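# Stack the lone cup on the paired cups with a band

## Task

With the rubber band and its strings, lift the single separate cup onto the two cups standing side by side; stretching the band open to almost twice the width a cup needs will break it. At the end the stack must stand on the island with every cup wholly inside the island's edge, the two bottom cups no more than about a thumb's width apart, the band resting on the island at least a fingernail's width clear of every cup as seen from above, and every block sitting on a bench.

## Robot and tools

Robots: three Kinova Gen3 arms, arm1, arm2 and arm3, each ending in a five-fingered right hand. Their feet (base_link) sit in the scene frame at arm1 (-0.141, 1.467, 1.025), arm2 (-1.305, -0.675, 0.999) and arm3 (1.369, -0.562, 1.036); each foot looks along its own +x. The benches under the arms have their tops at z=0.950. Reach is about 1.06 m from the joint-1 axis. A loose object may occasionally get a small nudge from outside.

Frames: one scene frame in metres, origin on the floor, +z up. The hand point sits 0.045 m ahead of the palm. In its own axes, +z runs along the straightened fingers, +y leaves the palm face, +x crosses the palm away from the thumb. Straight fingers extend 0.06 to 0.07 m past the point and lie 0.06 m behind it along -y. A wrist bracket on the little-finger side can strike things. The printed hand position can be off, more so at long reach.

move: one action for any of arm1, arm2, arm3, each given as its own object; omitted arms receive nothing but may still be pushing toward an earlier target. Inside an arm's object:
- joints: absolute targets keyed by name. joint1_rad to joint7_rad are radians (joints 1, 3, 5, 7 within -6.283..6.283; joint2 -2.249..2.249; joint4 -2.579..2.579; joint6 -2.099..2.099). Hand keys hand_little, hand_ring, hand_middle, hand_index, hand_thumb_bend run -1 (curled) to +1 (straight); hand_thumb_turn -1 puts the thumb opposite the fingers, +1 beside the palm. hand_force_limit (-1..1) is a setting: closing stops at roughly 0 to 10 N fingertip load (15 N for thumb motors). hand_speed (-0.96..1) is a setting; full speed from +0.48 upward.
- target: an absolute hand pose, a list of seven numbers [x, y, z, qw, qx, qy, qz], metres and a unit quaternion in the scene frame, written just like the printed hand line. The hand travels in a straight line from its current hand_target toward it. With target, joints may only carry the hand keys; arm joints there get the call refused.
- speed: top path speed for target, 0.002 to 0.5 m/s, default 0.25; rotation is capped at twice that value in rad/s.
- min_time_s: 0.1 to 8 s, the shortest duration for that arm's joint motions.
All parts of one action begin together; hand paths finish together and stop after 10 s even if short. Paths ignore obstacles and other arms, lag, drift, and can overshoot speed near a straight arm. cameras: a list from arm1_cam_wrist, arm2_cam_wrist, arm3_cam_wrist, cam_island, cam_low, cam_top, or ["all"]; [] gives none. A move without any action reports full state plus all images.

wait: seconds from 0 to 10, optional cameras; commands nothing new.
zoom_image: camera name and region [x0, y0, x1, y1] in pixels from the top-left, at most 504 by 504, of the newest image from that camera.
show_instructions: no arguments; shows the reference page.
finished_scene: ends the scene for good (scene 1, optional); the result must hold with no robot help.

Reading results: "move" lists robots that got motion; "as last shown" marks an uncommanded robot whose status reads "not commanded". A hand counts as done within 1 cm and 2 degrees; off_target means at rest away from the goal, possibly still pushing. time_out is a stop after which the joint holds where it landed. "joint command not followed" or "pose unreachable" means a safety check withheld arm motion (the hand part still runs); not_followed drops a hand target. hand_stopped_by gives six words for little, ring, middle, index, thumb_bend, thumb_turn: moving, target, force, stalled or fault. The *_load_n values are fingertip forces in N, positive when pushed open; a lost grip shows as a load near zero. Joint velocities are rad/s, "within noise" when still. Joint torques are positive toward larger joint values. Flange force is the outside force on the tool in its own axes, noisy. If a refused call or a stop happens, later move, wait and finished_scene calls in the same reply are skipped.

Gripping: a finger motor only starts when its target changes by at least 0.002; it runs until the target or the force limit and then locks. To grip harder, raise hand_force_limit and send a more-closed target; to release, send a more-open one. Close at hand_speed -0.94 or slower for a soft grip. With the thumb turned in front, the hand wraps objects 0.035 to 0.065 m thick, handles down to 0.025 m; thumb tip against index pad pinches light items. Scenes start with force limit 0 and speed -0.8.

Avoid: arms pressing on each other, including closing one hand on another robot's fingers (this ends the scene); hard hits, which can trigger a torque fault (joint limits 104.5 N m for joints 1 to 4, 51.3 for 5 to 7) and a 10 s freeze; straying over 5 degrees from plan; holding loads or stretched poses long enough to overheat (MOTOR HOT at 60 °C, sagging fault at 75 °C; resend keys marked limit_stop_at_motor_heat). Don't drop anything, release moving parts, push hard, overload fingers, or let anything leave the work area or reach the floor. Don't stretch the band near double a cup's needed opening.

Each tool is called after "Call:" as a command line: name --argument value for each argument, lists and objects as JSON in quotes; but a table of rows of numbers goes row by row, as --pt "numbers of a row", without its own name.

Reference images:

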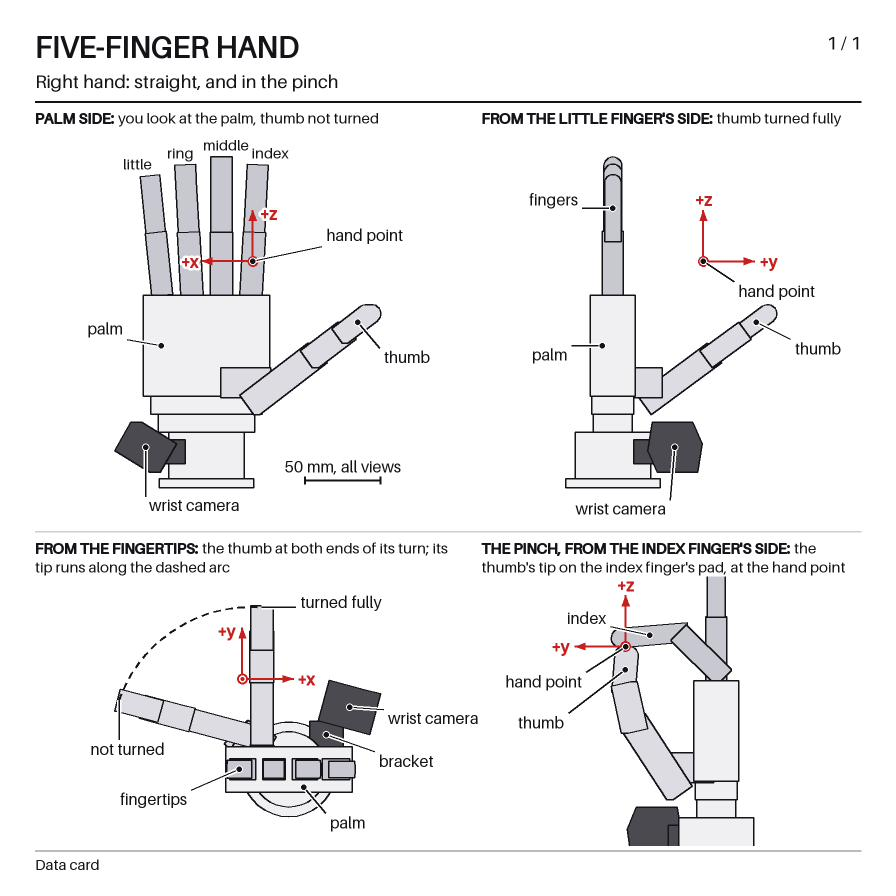

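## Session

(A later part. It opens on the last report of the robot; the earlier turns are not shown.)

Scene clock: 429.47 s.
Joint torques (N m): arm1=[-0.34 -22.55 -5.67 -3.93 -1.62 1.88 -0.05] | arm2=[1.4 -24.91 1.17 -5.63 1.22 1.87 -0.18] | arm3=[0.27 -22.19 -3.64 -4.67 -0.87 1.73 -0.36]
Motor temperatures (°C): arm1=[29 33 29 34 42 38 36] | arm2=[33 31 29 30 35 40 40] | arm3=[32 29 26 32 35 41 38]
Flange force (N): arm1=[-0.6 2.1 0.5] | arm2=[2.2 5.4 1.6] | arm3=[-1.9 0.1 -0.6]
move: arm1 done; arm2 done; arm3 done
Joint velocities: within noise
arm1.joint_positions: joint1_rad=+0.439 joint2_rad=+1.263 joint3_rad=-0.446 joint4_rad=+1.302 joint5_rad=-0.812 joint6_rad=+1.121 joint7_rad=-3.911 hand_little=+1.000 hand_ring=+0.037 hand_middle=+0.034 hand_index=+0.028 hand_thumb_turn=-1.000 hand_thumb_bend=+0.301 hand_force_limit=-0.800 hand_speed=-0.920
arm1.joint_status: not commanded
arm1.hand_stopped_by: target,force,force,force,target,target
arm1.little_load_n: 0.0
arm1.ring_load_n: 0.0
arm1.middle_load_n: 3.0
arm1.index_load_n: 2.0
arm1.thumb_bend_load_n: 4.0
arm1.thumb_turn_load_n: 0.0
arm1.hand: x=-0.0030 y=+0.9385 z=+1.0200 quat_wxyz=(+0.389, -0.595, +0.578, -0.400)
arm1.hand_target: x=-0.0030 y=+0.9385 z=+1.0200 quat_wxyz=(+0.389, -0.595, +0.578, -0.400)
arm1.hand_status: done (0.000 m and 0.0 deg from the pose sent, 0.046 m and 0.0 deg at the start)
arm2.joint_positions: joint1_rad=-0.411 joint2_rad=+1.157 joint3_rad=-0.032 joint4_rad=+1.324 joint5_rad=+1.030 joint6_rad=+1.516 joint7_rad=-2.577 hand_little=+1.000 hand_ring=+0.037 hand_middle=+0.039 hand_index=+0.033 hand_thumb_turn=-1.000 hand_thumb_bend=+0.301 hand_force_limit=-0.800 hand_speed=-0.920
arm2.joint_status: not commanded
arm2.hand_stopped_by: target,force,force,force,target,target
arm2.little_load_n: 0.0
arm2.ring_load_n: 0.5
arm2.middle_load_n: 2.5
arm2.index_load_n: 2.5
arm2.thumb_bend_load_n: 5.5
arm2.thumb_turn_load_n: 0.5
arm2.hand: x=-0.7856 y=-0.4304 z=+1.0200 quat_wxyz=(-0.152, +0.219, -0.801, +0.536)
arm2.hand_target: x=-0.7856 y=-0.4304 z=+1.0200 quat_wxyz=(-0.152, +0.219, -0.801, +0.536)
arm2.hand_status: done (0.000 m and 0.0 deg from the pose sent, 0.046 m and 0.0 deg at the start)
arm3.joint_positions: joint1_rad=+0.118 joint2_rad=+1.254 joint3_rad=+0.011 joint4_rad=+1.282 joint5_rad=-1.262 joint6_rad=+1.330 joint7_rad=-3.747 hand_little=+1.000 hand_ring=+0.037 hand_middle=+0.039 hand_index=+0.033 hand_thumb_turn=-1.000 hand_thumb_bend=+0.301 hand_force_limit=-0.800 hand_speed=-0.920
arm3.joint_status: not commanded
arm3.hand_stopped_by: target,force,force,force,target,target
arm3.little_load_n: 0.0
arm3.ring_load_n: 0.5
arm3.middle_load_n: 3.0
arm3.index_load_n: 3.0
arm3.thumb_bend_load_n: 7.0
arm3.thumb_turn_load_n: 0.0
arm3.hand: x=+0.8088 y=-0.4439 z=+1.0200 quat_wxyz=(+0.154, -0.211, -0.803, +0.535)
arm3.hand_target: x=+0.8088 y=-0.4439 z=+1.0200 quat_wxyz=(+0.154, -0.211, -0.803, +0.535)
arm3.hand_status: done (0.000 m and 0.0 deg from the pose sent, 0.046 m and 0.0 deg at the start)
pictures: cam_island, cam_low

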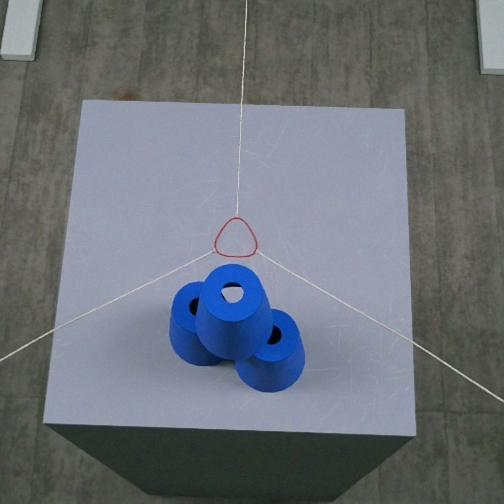

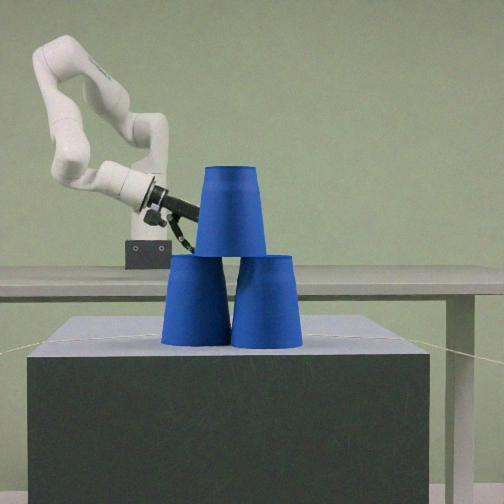

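Call:
move --arm1 '{"target": [-0.01, 0.92, 1.0, 0.389, -0.595, 0.578, -0.400], "speed": 0.08}' --arm2 '{"target": [-0.7677, -0.4567, 1.0, -0.152, 0.219, -0.801, 0.536], "speed": 0.08}' --arm3 '{"target": [0.7493, -0.5349, 1.0, 0.154, -0.211, -0.803, 0.535], "speed": 0.08}' --cameras '["all"]'

Scene clock: 436.00 s.
Joint torques (N m): arm1=[-0.31 -23.36 -5.59 -4.18 -1.7 1.86 -0.05] | arm2=[1.4 -24.84 1.35 -5.36 1.14 1.89 -0.17] | arm3=[0.4 -22.88 -4.14 -4.99 -0.89 1.66 -0.35]
Motor temperatures (°C): arm1=[29 33 29 34 42 38 36] | arm2=[33 31 29 30 35 40 40] | arm3=[32 29 26 32 35 41 38]
Flange force (N): arm1=[-0.7 2.1 0.6] | arm2=[2.4 5.5 1.6] | arm3=[-1.4 0.6 -0.7]
move: arm1 done; arm2 done; arm3 done
Joint velocities: within noise
arm1.joint_positions: joint1_rad=+0.421 joint2_rad=+1.327 joint3_rad=-0.429 joint4_rad=+1.192 joint5_rad=-0.796 joint6_rad=+1.163 joint7_rad=-3.935 hand_little=+1.000 hand_ring=+0.037 hand_middle=+0.034 hand_index=+0.028 hand_thumb_turn=-1.000 hand_thumb_bend=+0.301 hand_force_limit=-0.800 hand_speed=-0.920
arm1.joint_status: not commanded
arm1.hand_stopped_by: target,force,force,force,target,target
arm1.little_load_n: 0.0
arm1.ring_load_n: 0.0
arm1.middle_load_n: 3.0
arm1.index_load_n: 2.0
arm1.thumb_bend_load_n: 4.5
arm1.thumb_turn_load_n: 0.0
arm1.hand: x=-0.0100 y=+0.9200 z=+1.0000 quat_wxyz=(+0.389, -0.595, +0.578, -0.400)
arm1.hand_target: x=-0.0100 y=+0.9200 z=+1.0000 quat_wxyz=(+0.389, -0.595, +0.578, -0.400)
arm1.hand_status: done (0.000 m and 0.0 deg from the pose sent, 0.028 m and 0.0 deg at the start)
arm2.joint_positions: joint1_rad=-0.367 joint2_rad=+1.183 joint3_rad=-0.016 joint4_rad=+1.352 joint5_rad=+1.065 joint6_rad=+1.453 joint7_rad=-2.602 hand_little=+1.000 hand_ring=+0.037 hand_middle=+0.039 hand_index=+0.033 hand_thumb_turn=-1.000 hand_thumb_bend=+0.301 hand_force_limit=-0.800 hand_speed=-0.920
arm2.joint_status: not commanded
arm2.hand_stopped_by: target,force,force,force,target,target
arm2.little_load_n: 0.0
arm2.ring_load_n: 0.5
arm2.middle_load_n: 2.5
arm2.index_load_n: 2.5
arm2.thumb_bend_load_n: 5.5
arm2.thumb_turn_load_n: 0.5
arm2.hand: x=-0.7677 y=-0.4567 z=+1.0000 quat_wxyz=(-0.152, +0.219, -0.801, +0.536)
arm2.hand_target: x=-0.7677 y=-0.4567 z=+1.0000 quat_wxyz=(-0.152, +0.219, -0.801, +0.536)
arm2.hand_status: done (0.000 m and 0.0 deg from the pose sent, 0.038 m and 0.0 deg at the start)
arm3.joint_positions: joint1_rad=-0.037 joint2_rad=+1.290 joint3_rad=-0.054 joint4_rad=+1.271 joint5_rad=-1.367 joint6_rad=+1.179 joint7_rad=-3.758 hand_little=+1.000 hand_ring=+0.037 hand_middle=+0.039 hand_index=+0.033 hand_thumb_turn=-1.000 hand_thumb_bend=+0.301 hand_force_limit=-0.800 hand_speed=-0.920
arm3.joint_status: not commanded
arm3.hand_stopped_by: target,force,force,force,target,target
arm3.little_load_n: 0.0
arm3.ring_load_n: 0.0
arm3.middle_load_n: 3.5
arm3.index_load_n: 3.0
arm3.thumb_bend_load_n: 7.0
arm3.thumb_turn_load_n: 0.0
arm3.hand: x=+0.7493 y=-0.5349 z=+1.0000 quat_wxyz=(+0.154, -0.211, -0.803, +0.535)
arm3.hand_target: x=+0.7493 y=-0.5349 z=+1.0000 quat_wxyz=(+0.154, -0.211, -0.803, +0.535)
arm3.hand_status: done (0.000 m and 0.0 deg from the pose sent, 0.111 m and 0.0 deg at the start)
pictures: arm1_cam_wrist, arm2_cam_wrist, arm3_cam_wrist, cam_island, cam_low, cam_top
arm1_cam_wrist: T_world_to_cam=[[-0.35098, -0.25495, -0.90101, 1.13236], [-0.5331, 0.84546, -0.03157, -0.7443], [0.76982, 0.46925, -0.43265, 0.12514]] pos_world=[-0.09569, 0.85925, 1.05092]
arm2_cam_wrist: T_world_to_cam=[[-0.39144, 0.13806, -0.90979, 0.67462], [0.44481, 0.89389, -0.05573, 0.81171], [0.80556, -0.4265, -0.41131, 0.95104]] pos_world=[-0.8631, -0.4131, 1.05017]
arm3_cam_wrist: T_world_to_cam=[[-0.01184, 0.44211, -0.89688, 1.14586], [0.99988, 0.01386, -0.00636, -0.72804], [0.00961, -0.89685, -0.44223, 0.06951]] pos_world=[0.74085, -0.43417, 1.05381]

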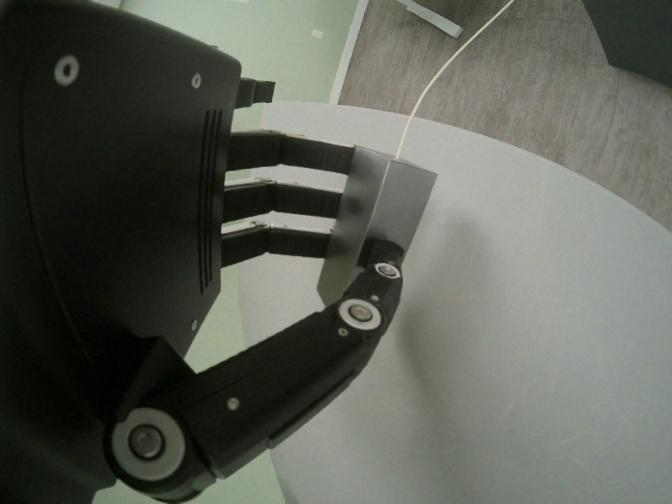

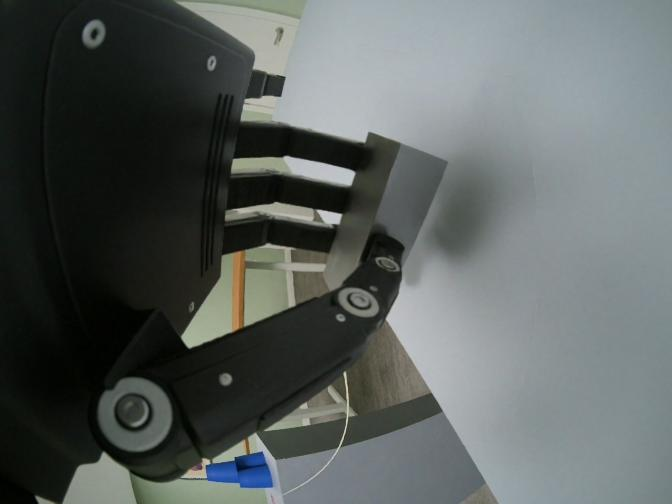

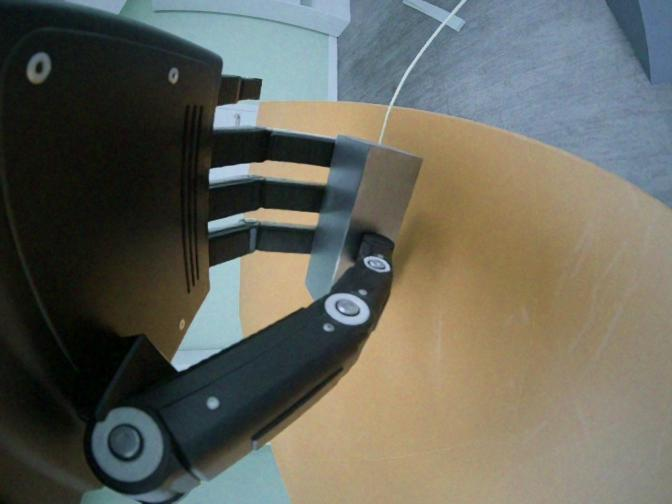

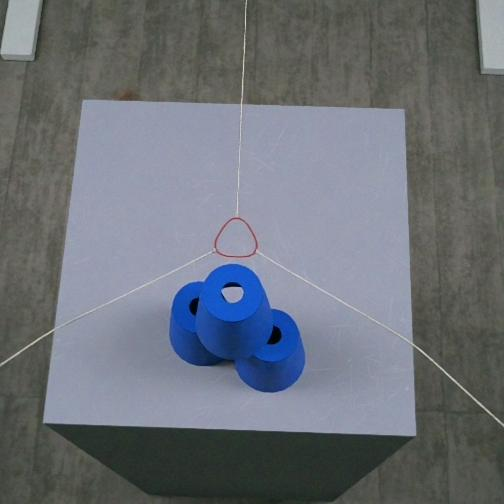

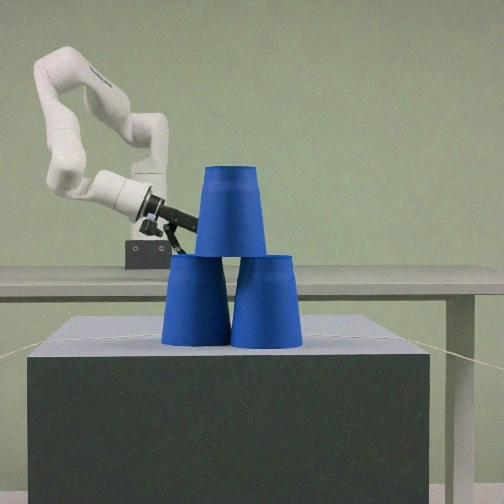

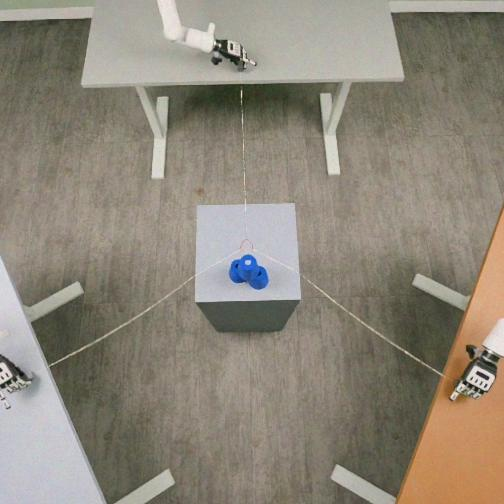

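Call:
move --arm1 '{"target": [-0.01, 0.92, 0.977, 0.389, -0.595, 0.578, -0.400], "speed": 0.03}' --arm2 '{"target": [-0.7677, -0.4567, 0.977, -0.152, 0.219, -0.801, 0.536], "speed": 0.03}' --arm3 '{"target": [0.7493, -0.5349, 0.977, 0.154, -0.211, -0.803, 0.535], "speed": 0.03}' --cameras '["arm1_cam_wrist", "arm2_cam_wrist", "arm3_cam_wrist"]'

Scene clock: 441.13 s.
Joint torques (N m): arm1=[-0.29 -23.19 -5.19 -4.01 -1.53 1.71 -0.02] | arm2=[1.43 -24.97 1.4 -5.21 1.1 1.92 -0.18] | arm3=[0.33 -22.99 -4.25 -4.73 -0.81 1.75 -0.34]
Motor temperatures (°C): arm1=[29 33 29 34 42 38 36] | arm2=[33 31 29 30 35 40 40] | arm3=[32 29 26 32 35 41 38]
Flange force (N): arm1=[-0.9 1.3 0.4] | arm2=[2.6 5.3 1.6] | arm3=[-0.9 0.7 -0.7]
move: arm1 done; arm2 done; arm3 done
Joint velocities: within noise
arm1.joint_positions: joint1_rad=+0.417 joint2_rad=+1.373 joint3_rad=-0.425 joint4_rad=+1.165 joint5_rad=-0.791 joint6_rad=+1.158 joint7_rad=-3.915 hand_little=+1.000 hand_ring=+0.037 hand_middle=+0.034 hand_index=+0.028 hand_thumb_turn=-1.000 hand_thumb_bend=+0.301 hand_force_limit=-0.800 hand_speed=-0.920
arm1.joint_status: not commanded
arm1.hand_stopped_by: target,force,force,force,target,target
arm1.little_load_n: 0.0
arm1.ring_load_n: 0.5
arm1.middle_load_n: 3.5
arm1.index_load_n: 2.0
arm1.thumb_bend_load_n: 4.0
arm1.thumb_turn_load_n: 0.0
arm1.hand: x=-0.0100 y=+0.9200 z=+0.9770 quat_wxyz=(+0.389, -0.595, +0.578, -0.400)
arm1.hand_target: x=-0.0100 y=+0.9200 z=+0.9770 quat_wxyz=(+0.389, -0.595, +0.578, -0.400)
arm1.hand_status: done (0.000 m and 0.0 deg from the pose sent, 0.023 m and 0.0 deg at the start)
arm2.joint_positions: joint1_rad=-0.367 joint2_rad=+1.230 joint3_rad=-0.016 joint4_rad=+1.331 joint5_rad=+1.068 joint6_rad=+1.440 joint7_rad=-2.624 hand_little=+1.000 hand_ring=+0.037 hand_middle=+0.039 hand_index=+0.033 hand_thumb_turn=-1.000 hand_thumb_bend=+0.301 hand_force_limit=-0.800 hand_speed=-0.920
arm2.joint_status: not commanded
arm2.hand_stopped_by: target,force,force,force,target,target
arm2.little_load_n: 0.0
arm2.ring_load_n: 0.5
arm2.middle_load_n: 2.5
arm2.index_load_n: 2.5
arm2.thumb_bend_load_n: 5.0
arm2.thumb_turn_load_n: 0.5
arm2.hand: x=-0.7677 y=-0.4567 z=+0.9770 quat_wxyz=(-0.152, +0.219, -0.801, +0.536)
arm2.hand_target: x=-0.7677 y=-0.4567 z=+0.9770 quat_wxyz=(-0.152, +0.219, -0.801, +0.536)
arm2.hand_status: done (0.000 m and 0.0 deg from the pose sent, 0.023 m and 0.0 deg at the start)
arm3.joint_positions: joint1_rad=-0.036 joint2_rad=+1.339 joint3_rad=-0.057 joint4_rad=+1.243 joint5_rad=-1.372 joint6_rad=+1.174 joint7_rad=-3.737 hand_little=+1.000 hand_ring=+0.037 hand_middle=+0.039 hand_index=+0.033 hand_thumb_turn=-1.000 hand_thumb_bend=+0.301 hand_force_limit=-0.800 hand_speed=-0.920
arm3.joint_status: not commanded
arm3.hand_stopped_by: target,force,force,force,target,target
arm3.little_load_n: 0.0
arm3.ring_load_n: 0.5
arm3.middle_load_n: 3.0
arm3.index_load_n: 3.0
arm3.thumb_bend_load_n: 7.0
arm3.thumb_turn_load_n: 0.0
arm3.hand: x=+0.7493 y=-0.5349 z=+0.9770 quat_wxyz=(+0.154, -0.211, -0.803, +0.535)
arm3.hand_target: x=+0.7493 y=-0.5349 z=+0.9770 quat_wxyz=(+0.154, -0.211, -0.803, +0.535)
arm3.hand_status: done (0.000 m and 0.0 deg from the pose sent, 0.023 m and 0.0 deg at the start)
arm1_cam_wrist: T_world_to_cam=[[-0.35096, -0.25498, -0.90101, 1.11166], [-0.53312, 0.84545, -0.0316, -0.74499], [0.76982, 0.46925, -0.43265, 0.11519]] pos_world=[-0.09569, 0.85925, 1.02792]
arm2_cam_wrist: T_world_to_cam=[[-0.3915, 0.13794, -0.90978, 0.65359], [0.44476, 0.89391, -0.05585, 0.81051], [0.80556, -0.4265, -0.41131, 0.94158]] pos_world=[-0.8631, -0.4131, 1.02717]
arm3_cam_wrist: T_world_to_cam=[[-0.01183, 0.442, -0.89694, 1.12528], [0.99988, 0.01386, -0.00637, -0.72808], [0.00961, -0.89691, -0.44211, 0.0591]] pos_world=[0.74075, -0.43428, 1.03081]

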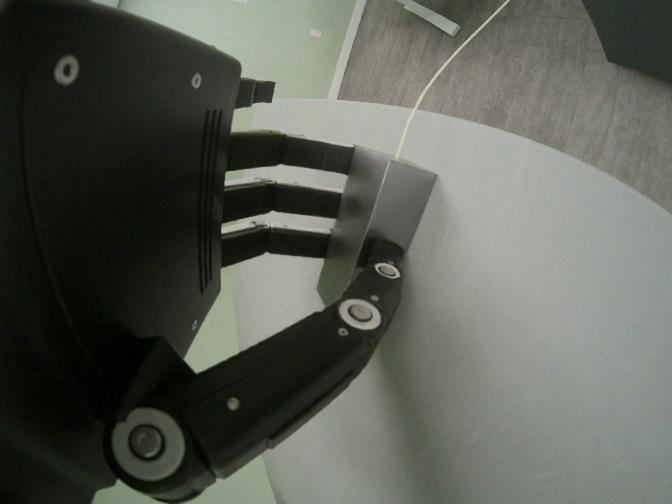

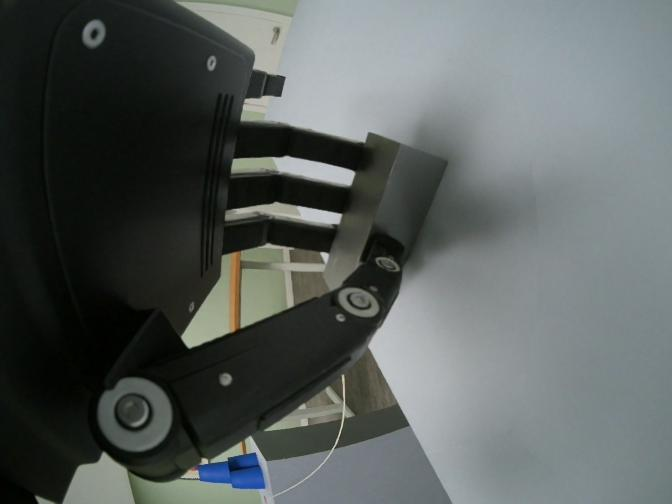

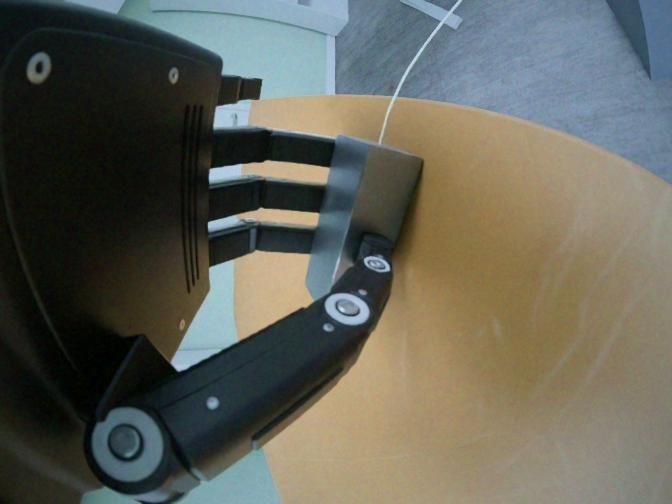

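Call:
move --arm1 '{"target": [-0.01, 0.92, 0.9765, 0.389, -0.595, 0.578, -0.400], "speed": 0.02}' --arm2 '{"target": [-0.7677, -0.4567, 0.9755, -0.152, 0.219, -0.801, 0.536], "speed": 0.02}' --arm3 '{"target": [0.7493, -0.5349, 0.9755, 0.154, -0.211, -0.803, 0.535], "speed": 0.02}'

Scene clock: 444.70 s.
Joint torques (N m): arm1=[-0.26 -21.72 -4.2 -4.03 -1.04 0.91 0.07] | arm2=[1.79 -20.59 -0.4 -4.81 0.24 -0.26 -0.15] | arm3=[0.6 -19.49 -2.71 -4.1 -0.1 0.26 -0.21]
Motor temperatures (°C): arm1=[29 33 29 34 42 38 36] | arm2=[33 31 29 30 35 40 40] | arm3=[32 29 26 32 35 41 38]
Flange force (N): arm1=[-1.4 -1.9 -1.1] | arm2=[4.1 -3.3 -2.8] | arm3=[-2.1 -5.5 -3.2]
move: arm1 done; arm2 done; arm3 done
Joint velocities: within noise
arm1.joint_positions: joint1_rad=+0.417 joint2_rad=+1.374 joint3_rad=-0.424 joint4_rad=+1.165 joint5_rad=-0.791 joint6_rad=+1.158 joint7_rad=-3.915 hand_little=+1.000 hand_ring=+0.037 hand_middle=+0.034 hand_index=+0.028 hand_thumb_turn=-1.000 hand_thumb_bend=+0.301 hand_force_limit=-0.800 hand_speed=-0.920
arm1.joint_status: not commanded
arm1.hand_stopped_by: target,force,force,force,target,target
arm1.little_load_n: 0.0
arm1.ring_load_n: 0.5
arm1.middle_load_n: 3.5
arm1.index_load_n: 3.0
arm1.thumb_bend_load_n: 2.5
arm1.thumb_turn_load_n: 0.0
arm1.hand: x=-0.0100 y=+0.9200 z=+0.9765 quat_wxyz=(+0.389, -0.595, +0.578, -0.400)
arm1.hand_target: x=-0.0100 y=+0.9200 z=+0.9765 quat_wxyz=(+0.389, -0.595, +0.578, -0.400)
arm1.hand_status: done (0.000 m and 0.0 deg from the pose sent, 0.001 m and 0.0 deg at the start)
arm2.joint_positions: joint1_rad=-0.367 joint2_rad=+1.233 joint3_rad=-0.015 joint4_rad=+1.329 joint5_rad=+1.068 joint6_rad=+1.440 joint7_rad=-2.626 hand_little=+1.000 hand_ring=+0.037 hand_middle=+0.039 hand_index=+0.033 hand_thumb_turn=-1.000 hand_thumb_bend=+0.301 hand_force_limit=-0.800 hand_speed=-0.920
arm2.joint_status: not commanded
arm2.hand_stopped_by: target,force,force,force,target,target
arm2.little_load_n: 0.0
arm2.ring_load_n: 2.0
arm2.middle_load_n: 3.0
arm2.index_load_n: 4.0
arm2.thumb_bend_load_n: 2.0
arm2.thumb_turn_load_n: -0.5
arm2.hand: x=-0.7677 y=-0.4567 z=+0.9755 quat_wxyz=(-0.152, +0.219, -0.801, +0.536)
arm2.hand_target: x=-0.7677 y=-0.4567 z=+0.9755 quat_wxyz=(-0.152, +0.219, -0.801, +0.536)
arm2.hand_status: done (0.000 m and 0.0 deg from the pose sent, 0.002 m and 0.0 deg at the start)
arm3.joint_positions: joint1_rad=-0.036 joint2_rad=+1.342 joint3_rad=-0.057 joint4_rad=+1.241 joint5_rad=-1.372 joint6_rad=+1.174 joint7_rad=-3.736 hand_little=+1.000 hand_ring=+0.037 hand_middle=+0.039 hand_index=+0.033 hand_thumb_turn=-1.000 hand_thumb_bend=+0.301 hand_force_limit=-0.800 hand_speed=-0.920
arm3.joint_status: not commanded
arm3.hand_stopped_by: target,force,force,force,target,target
arm3.little_load_n: 0.0
arm3.ring_load_n: 1.5
arm3.middle_load_n: 4.0
arm3.index_load_n: 5.0
arm3.thumb_bend_load_n: 2.5
arm3.thumb_turn_load_n: 0.0
arm3.hand: x=+0.7493 y=-0.5349 z=+0.9755 quat_wxyz=(+0.154, -0.211, -0.803, +0.535)
arm3.hand_target: x=+0.7493 y=-0.5349 z=+0.9755 quat_wxyz=(+0.154, -0.211, -0.803, +0.535)
arm3.hand_status: done (0.000 m and 0.0 deg from the pose sent, 0.002 m and 0.0 deg at the start)
pictures: none

Call:
move --arm1 '{"joints": {"hand_ring": 0.5, "hand_middle": 0.5, "hand_index": 0.5, "hand_speed": -0.88}}' --arm2 '{"joints": {"hand_ring": 0.5, "hand_middle": 0.5, "hand_index": 0.5, "hand_speed": -0.88}}' --arm3 '{"joints": {"hand_ring": 0.5, "hand_middle": 0.5, "hand_index": 0.5, "hand_speed": -0.88}}'

Call:
move --arm1 '{"target": [-0.016, 0.92, 0.9775, 0.389, -0.595, 0.578, -0.400], "speed": 0.03}' --arm2 '{"target": [-0.7708, -0.4516, 0.977, -0.152, 0.219, -0.801, 0.536], "speed": 0.03}' --arm3 '{"target": [0.7524, -0.5297, 0.977, 0.154, -0.211, -0.803, 0.535], "speed": 0.03}' --cameras '["all"]'

Scene clock: 450.60 s.
Joint torques (N m): arm1=[-0.34 -22.88 -5.16 -3.91 -1.43 1.69 -0.04] | arm2=[1.42 -24.3 1.16 -5.08 0.93 1.63 -0.15] | arm3=[0.42 -22.16 -3.89 -4.59 -0.65 1.45 -0.32]
Motor temperatures (°C): arm1=[29 33 29 34 42 38 36] | arm2=[33 31 29 30 35 40 40] | arm3=[32 29 26 32 35 41 38]
Flange force (N): arm1=[-0.9 0.9 0.1] | arm2=[2.7 4.0 1.1] | arm3=[-1.4 -0.8 -1.2]
move: arm1 done; arm2 done; arm3 done
Joint velocities: within noise
arm1.joint_positions: joint1_rad=+0.417 joint2_rad=+1.374 joint3_rad=-0.424 joint4_rad=+1.165 joint5_rad=-0.791 joint6_rad=+1.158 joint7_rad=-3.915 hand_little=+1.000 hand_ring=+0.500 hand_middle=+0.500 hand_index=+0.500 hand_thumb_turn=-1.000 hand_thumb_bend=+0.300 hand_force_limit=-0.800 hand_speed=-0.880
arm1.joint_status: all done
arm1.hand_stopped_by: target,target,target,target,target,target
arm1.little_load_n: 0.0
arm1.ring_load_n: 0.0
arm1.middle_load_n: 0.0
arm1.index_load_n: 0.0
arm1.thumb_bend_load_n: 0.0
arm1.thumb_turn_load_n: 0.0
arm1.hand: x=-0.0100 y=+0.9200 z=+0.9765 quat_wxyz=(+0.389, -0.595, +0.578, -0.400)
arm1.hand_target: x=-0.0100 y=+0.9200 z=+0.9765 quat_wxyz=(+0.389, -0.595, +0.578, -0.400)
arm1.hand_status: not commanded
arm2.joint_positions: joint1_rad=-0.367 joint2_rad=+1.233 joint3_rad=-0.016 joint4_rad=+1.329 joint5_rad=+1.068 joint6_rad=+1.440 joint7_rad=-2.626 hand_little=+1.000 hand_ring=+0.500 hand_middle=+0.500 hand_index=+0.500 hand_thumb_turn=-1.000 hand_thumb_bend=+0.300 hand_force_limit=-0.800 hand_speed=-0.880
arm2.joint_status: all done
arm2.hand_stopped_by: target,target,target,target,target,target
arm2.little_load_n: 0.0
arm2.ring_load_n: 0.0
arm2.middle_load_n: 0.0
arm2.index_load_n: 0.0
arm2.thumb_bend_load_n: 0.0
arm2.thumb_turn_load_n: 0.0
arm2.hand: x=-0.7677 y=-0.4567 z=+0.9755 quat_wxyz=(-0.152, +0.219, -0.801, +0.536)
arm2.hand_target: x=-0.7677 y=-0.4567 z=+0.9755 quat_wxyz=(-0.152, +0.219, -0.801, +0.536)
arm2.hand_status: not commanded
arm3.joint_positions: joint1_rad=-0.036 joint2_rad=+1.342 joint3_rad=-0.057 joint4_rad=+1.241 joint5_rad=-1.372 joint6_rad=+1.174 joint7_rad=-3.736 hand_little=+1.000 hand_ring=+0.500 hand_middle=+0.500 hand_index=+0.500 hand_thumb_turn=-1.000 hand_thumb_bend=+0.300 hand_force_limit=-0.800 hand_speed=-0.880
arm3.joint_status: all done
arm3.hand_stopped_by: target,target,target,target,target,target
arm3.little_load_n: 0.0
arm3.ring_load_n: 0.0
arm3.middle_load_n: 0.0
arm3.index_load_n: 0.0
arm3.thumb_bend_load_n: 0.0
arm3.thumb_turn_load_n: 0.0
arm3.hand: x=+0.7493 y=-0.5349 z=+0.9755 quat_wxyz=(+0.154, -0.211, -0.803, +0.535)
arm3.hand_target: x=+0.7493 y=-0.5349 z=+0.9755 quat_wxyz=(+0.154, -0.211, -0.803, +0.535)
arm3.hand_status: not commanded
pictures: none

Scene clock: 451.57 s.
Joint torques (N m): arm1=[-0.32 -22.91 -5.04 -3.96 -1.42 1.63 -0.03] | arm2=[1.41 -24.37 1.03 -5.11 0.93 1.61 -0.16] | arm3=[0.42 -22.19 -3.85 -4.68 -0.7 1.51 -0.35]
Motor temperatures (°C): arm1=[29 33 29 34 42 38 36] | arm2=[33 31 29 30 35 40 40] | arm3=[32 29 26 32 35 41 38]
Flange force (N): arm1=[-0.9 0.8 0.1] | arm2=[2.6 4.0 1.1] | arm3=[-2.0 -0.8 -1.2]
move: arm1 done; arm2 done; arm3 done
Joint velocities: within noise
arm1.joint_positions: joint1_rad=+0.424 joint2_rad=+1.373 joint3_rad=-0.421 joint4_rad=+1.159 joint5_rad=-0.786 joint6_rad=+1.170 joint7_rad=-3.917 hand_little=+1.000 hand_ring=+0.500 hand_middle=+0.500 hand_index=+0.500 hand_thumb_turn=-1.000 hand_thumb_bend=+0.300 hand_force_limit=-0.800 hand_speed=-0.880
arm1.joint_status: not commanded
arm1.hand_stopped_by: target,target,target,target,target,target
arm1.little_load_n: 0.0
arm1.ring_load_n: 0.0
arm1.middle_load_n: 0.0
arm1.index_load_n: 0.0
arm1.thumb_bend_load_n: 0.0
arm1.thumb_turn_load_n: 0.0
arm1.hand: x=-0.0160 y=+0.9200 z=+0.9775 quat_wxyz=(+0.389, -0.595, +0.578, -0.400)
arm1.hand_target: x=-0.0160 y=+0.9200 z=+0.9775 quat_wxyz=(+0.389, -0.595, +0.578, -0.400)
arm1.hand_status: done (0.000 m and 0.0 deg from the pose sent, 0.006 m and 0.0 deg at the start)
arm2.joint_positions: joint1_rad=-0.376 joint2_rad=+1.233 joint3_rad=-0.019 joint4_rad=+1.322 joint5_rad=+1.061 joint6_rad=+1.450 joint7_rad=-2.623 hand_little=+1.000 hand_ring=+0.500 hand_middle=+0.500 hand_index=+0.500 hand_thumb_turn=-1.000 hand_thumb_bend=+0.300 hand_force_limit=-0.800 hand_speed=-0.880
arm2.joint_status: not commanded
arm2.hand_stopped_by: target,target,target,target,target,target
arm2.little_load_n: 0.0
arm2.ring_load_n: 0.0
arm2.middle_load_n: 0.0
arm2.index_load_n: 0.0
arm2.thumb_bend_load_n: 0.0
arm2.thumb_turn_load_n: 0.0
arm2.hand: x=-0.7708 y=-0.4516 z=+0.9770 quat_wxyz=(-0.152, +0.219, -0.801, +0.536)
arm2.hand_target: x=-0.7708 y=-0.4516 z=+0.9770 quat_wxyz=(-0.152, +0.219, -0.801, +0.536)
arm2.hand_status: done (0.000 m and 0.0 deg from the pose sent, 0.006 m and 0.0 deg at the start)
arm3.joint_positions: joint1_rad=-0.028 joint2_rad=+1.338 joint3_rad=-0.053 joint4_rad=+1.243 joint5_rad=-1.366 joint6_rad=+1.182 joint7_rad=-3.736 hand_little=+1.000 hand_ring=+0.500 hand_middle=+0.500 hand_index=+0.500 hand_thumb_turn=-1.000 hand_thumb_bend=+0.300 hand_force_limit=-0.800 hand_speed=-0.880
arm3.joint_status: not commanded
arm3.hand_stopped_by: target,target,target,target,target,target
arm3.little_load_n: 0.0
arm3.ring_load_n: 0.0
arm3.middle_load_n: -0.5
arm3.index_load_n: 0.0
arm3.thumb_bend_load_n: 0.0
arm3.thumb_turn_load_n: 0.0
arm3.hand: x=+0.7524 y=-0.5297 z=+0.9770 quat_wxyz=(+0.154, -0.211, -0.803, +0.535)
arm3.hand_target: x=+0.7524 y=-0.5297 z=+0.9770 quat_wxyz=(+0.154, -0.211, -0.803, +0.535)
arm3.hand_status: done (0.000 m and 0.0 deg from the pose sent, 0.006 m and 0.0 deg at the start)
pictures: arm1_cam_wrist, arm2_cam_wrist, arm3_cam_wrist, cam_island, cam_low, cam_top
arm1_cam_wrist: T_world_to_cam=[[-0.35094, -0.25496, -0.90102, 1.11001], [-0.53318, 0.84541, -0.03156, -0.74818], [0.76978, 0.46933, -0.43263, 0.11993]] pos_world=[-0.10169, 0.85924, 1.02842]
arm2_cam_wrist: T_world_to_cam=[[-0.39138, 0.13798, -0.90982, 0.65183], [0.4448, 0.89389, -0.05577, 0.80728], [0.80559, -0.42652, -0.41123, 0.94618]] pos_world=[-0.8662, -0.408, 1.02717]
arm3_cam_wrist: T_world_to_cam=[[-0.01183, 0.442, -0.89694, 1.12302], [0.99988, 0.01386, -0.00637, -0.73125], [0.00961, -0.89691, -0.44211, 0.06373]] pos_world=[0.74385, -0.42907, 1.03081]

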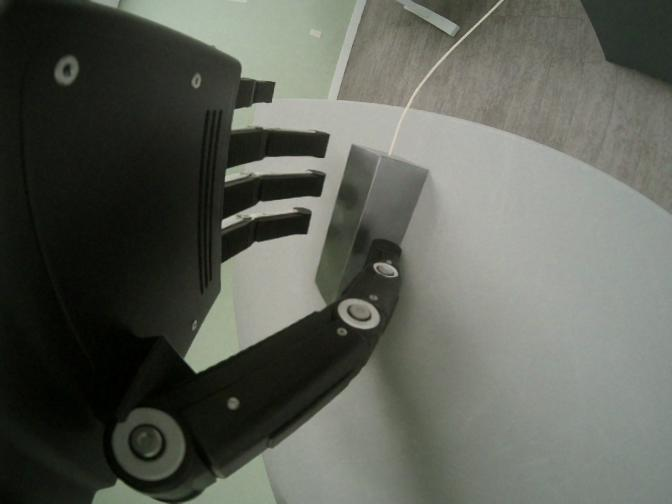

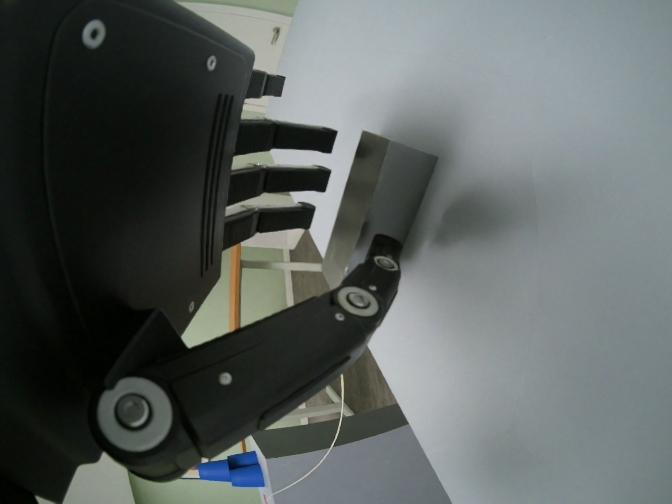

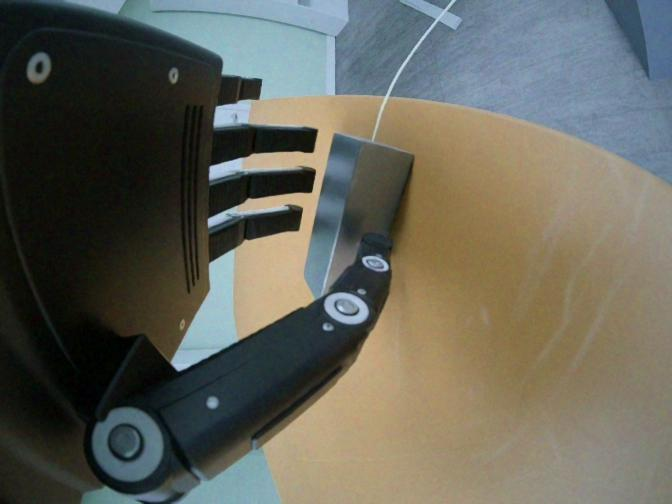

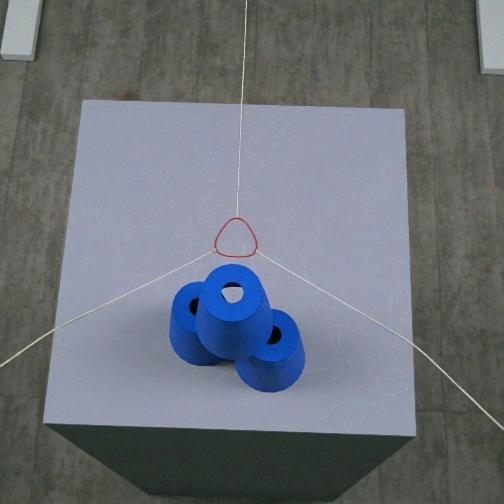

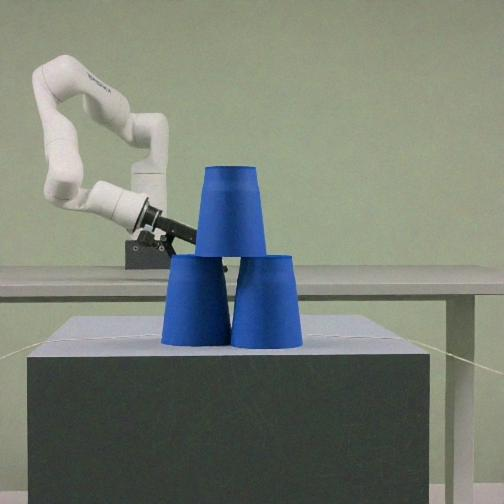

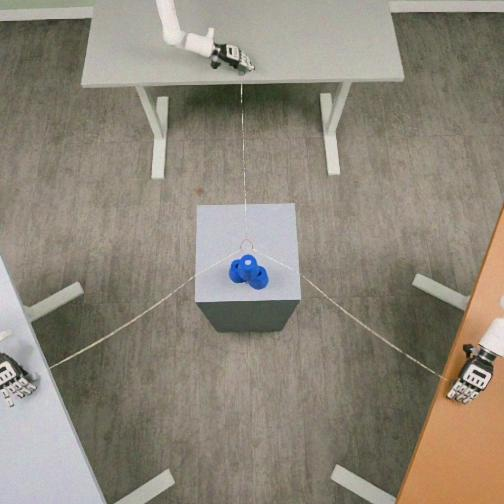

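Call:
move --arm1 '{"target": [-0.018, 0.92, 1.07, 0.389, -0.595, 0.578, -0.400], "speed": 0.08}' --arm2 '{"target": [-0.7714, -0.4506, 1.07, -0.152, 0.219, -0.801, 0.536], "speed": 0.08}' --arm3 '{"target": [0.753, -0.5287, 1.07, 0.154, -0.211, -0.803, 0.535], "speed": 0.08}' --cameras '["all"]'

Call:
zoom_image --camera "cam_island" --region '[150, 200, 350, 400]'

Scene clock: 456.47 s.
Joint torques (N m): arm1=[-0.34 -22.43 -4.96 -4.72 -1.56 1.48 -0.03] | arm2=[1.4 -23.75 0.85 -5.89 1.11 1.48 -0.16] | arm3=[0.47 -21.63 -3.69 -5.24 -0.77 1.32 -0.3]
Motor temperatures (°C): arm1=[29 33 29 34 42 38 36] | arm2=[33 32 29 30 35 40 40] | arm3=[32 29 26 32 35 41 38]
Flange force (N): arm1=[-0.5 1.0 0.1] | arm2=[1.9 4.5 0.9] | arm3=[-1.4 -0.7 -0.9]
move: arm1 done; arm2 done; arm3 done
Joint velocities: within noise
arm1.joint_positions: joint1_rad=+0.440 joint2_rad=+1.195 joint3_rad=-0.437 joint4_rad=+1.237 joint5_rad=-0.803 joint6_rad=+1.210 joint7_rad=-4.011 hand_little=+1.000 hand_ring=+0.500 hand_middle=+0.500 hand_index=+0.500 hand_thumb_turn=-1.000 hand_thumb_bend=+0.300 hand_force_limit=-0.800 hand_speed=-0.880
arm1.joint_status: not commanded
arm1.hand_stopped_by: target,target,target,target,target,target
arm1.little_load_n: 0.0
arm1.ring_load_n: 0.0
arm1.middle_load_n: 0.0
arm1.index_load_n: -0.5
arm1.thumb_bend_load_n: 0.0
arm1.thumb_turn_load_n: 0.0
arm1.hand: x=-0.0180 y=+0.9200 z=+1.0700 quat_wxyz=(+0.389, -0.595, +0.578, -0.400)
arm1.hand_target: x=-0.0180 y=+0.9200 z=+1.0700 quat_wxyz=(+0.389, -0.595, +0.578, -0.400)
arm1.hand_status: done (0.000 m and 0.0 deg from the pose sent, 0.093 m and 0.0 deg at the start)
arm2.joint_positions: joint1_rad=-0.376 joint2_rad=+1.051 joint3_rad=-0.020 joint4_rad=+1.380 joint5_rad=+1.048 joint6_rad=+1.514 joint7_rad=-2.516 hand_little=+1.000 hand_ring=+0.500 hand_middle=+0.500 hand_index=+0.500 hand_thumb_turn=-1.000 hand_thumb_bend=+0.300 hand_force_limit=-0.800 hand_speed=-0.880
arm2.joint_status: not commanded
arm2.hand_stopped_by: target,target,target,target,target,target
arm2.little_load_n: 0.0
arm2.ring_load_n: 0.5
arm2.middle_load_n: 0.0
arm2.index_load_n: 0.0
arm2.thumb_bend_load_n: 0.5
arm2.thumb_turn_load_n: 0.0
arm2.hand: x=-0.7714 y=-0.4506 z=+1.0700 quat_wxyz=(-0.152, +0.219, -0.801, +0.536)
arm2.hand_target: x=-0.7714 y=-0.4506 z=+1.0700 quat_wxyz=(-0.152, +0.219, -0.801, +0.536)
arm2.hand_status: done (0.000 m and 0.0 deg from the pose sent, 0.093 m and 0.0 deg at the start)
arm3.joint_positions: joint1_rad=-0.030 joint2_rad=+1.150 joint3_rad=-0.041 joint4_rad=+1.331 joint5_rad=-1.342 joint6_rad=+1.211 joint7_rad=-3.839 hand_little=+1.000 hand_ring=+0.500 hand_middle=+0.500 hand_index=+0.500 hand_thumb_turn=-1.000 hand_thumb_bend=+0.300 hand_force_limit=-0.800 hand_speed=-0.880
arm3.joint_status: not commanded
arm3.hand_stopped_by: target,target,target,target,target,target
arm3.little_load_n: 0.0
arm3.ring_load_n: 0.0
arm3.middle_load_n: 0.0
arm3.index_load_n: 0.0
arm3.thumb_bend_load_n: 0.0
arm3.thumb_turn_load_n: 0.0
arm3.hand: x=+0.7530 y=-0.5287 z=+1.0700 quat_wxyz=(+0.154, -0.211, -0.803, +0.535)
arm3.hand_target: x=+0.7530 y=-0.5287 z=+1.0700 quat_wxyz=(+0.154, -0.211, -0.803, +0.535)
arm3.hand_status: done (0.000 m and 0.0 deg from the pose sent, 0.093 m and 0.0 deg at the start)
pictures: arm1_cam_wrist, arm2_cam_wrist, arm3_cam_wrist, cam_island, cam_low, cam_top
arm1_cam_wrist: T_world_to_cam=[[-0.35095, -0.25493, -0.90102, 1.19263], [-0.53306, 0.84549, -0.03159, -0.74635], [0.76986, 0.46922, -0.43262, 0.16159]] pos_world=[-0.10369, 0.85925, 1.12092]
arm2_cam_wrist: T_world_to_cam=[[-0.39141, 0.13794, -0.90982, 0.73603], [0.44478, 0.8939, -0.05582, 0.81188], [0.80559, -0.42652, -0.41123, 0.98534]] pos_world=[-0.8668, -0.407, 1.12017]
arm3_cam_wrist: T_world_to_cam=[[-0.01179, 0.44212, -0.89688, 1.20591], [0.99989, 0.01375, -0.00637, -0.73132], [0.00951, -0.89685, -0.44223, 0.10607]] pos_world=[0.74445, -0.42797, 1.12381]

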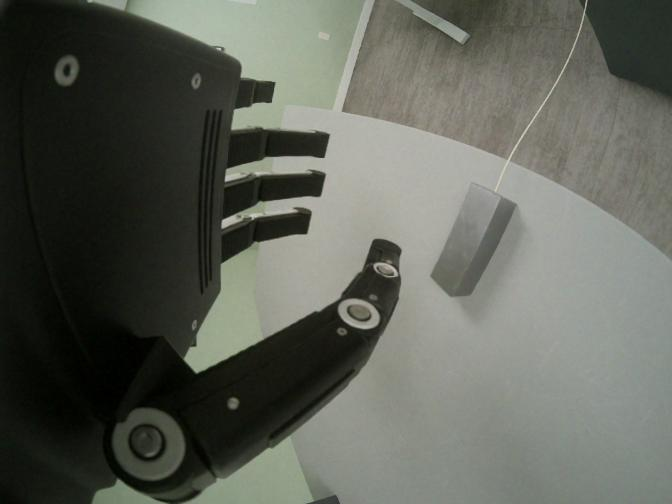

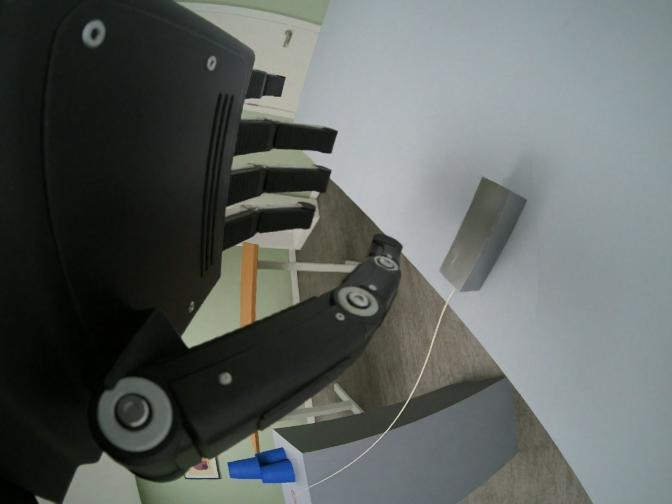

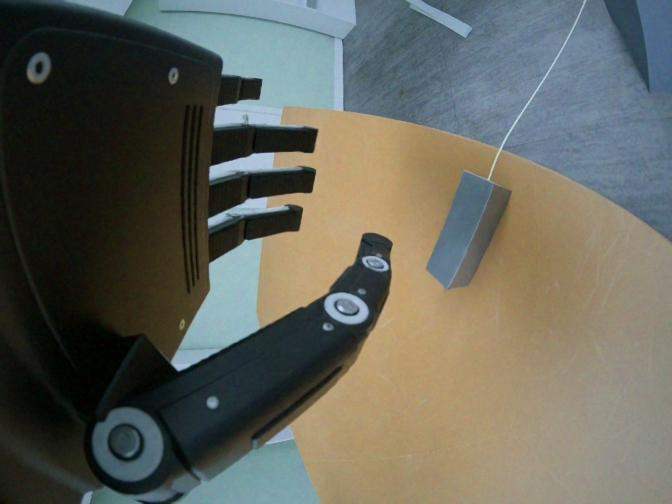

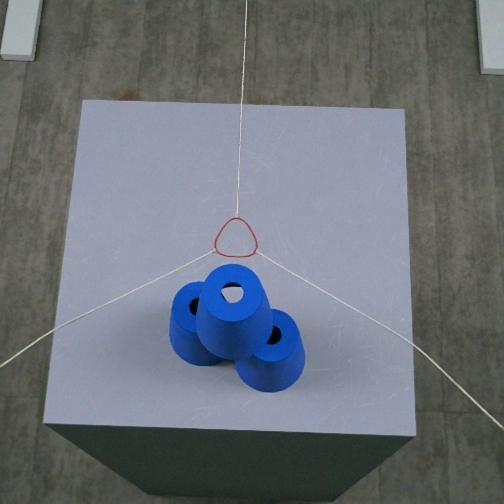

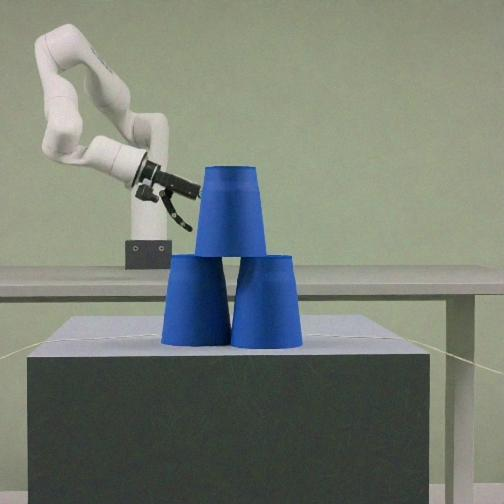

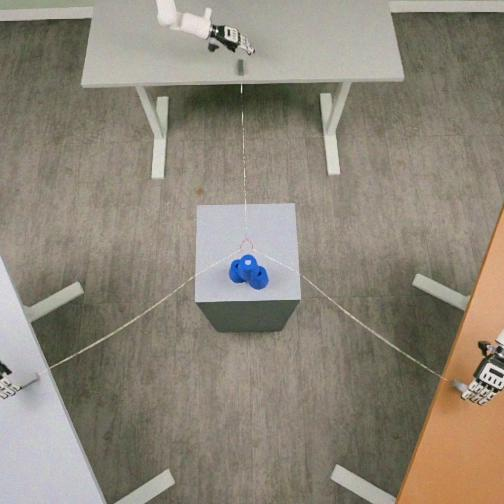

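Scaled by 2.520 from the camera's image (finer frame: 720x720).

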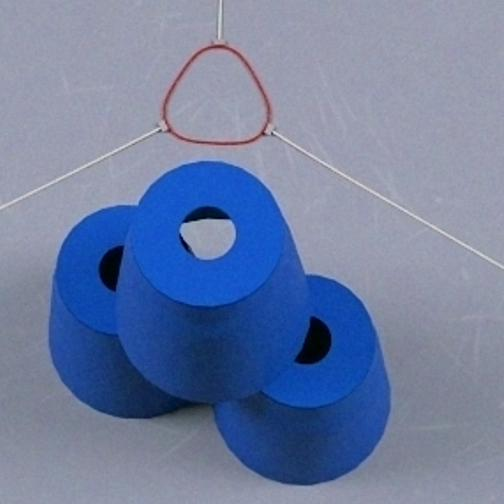

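Call:
finished_scene

The scene is finished: the task was done.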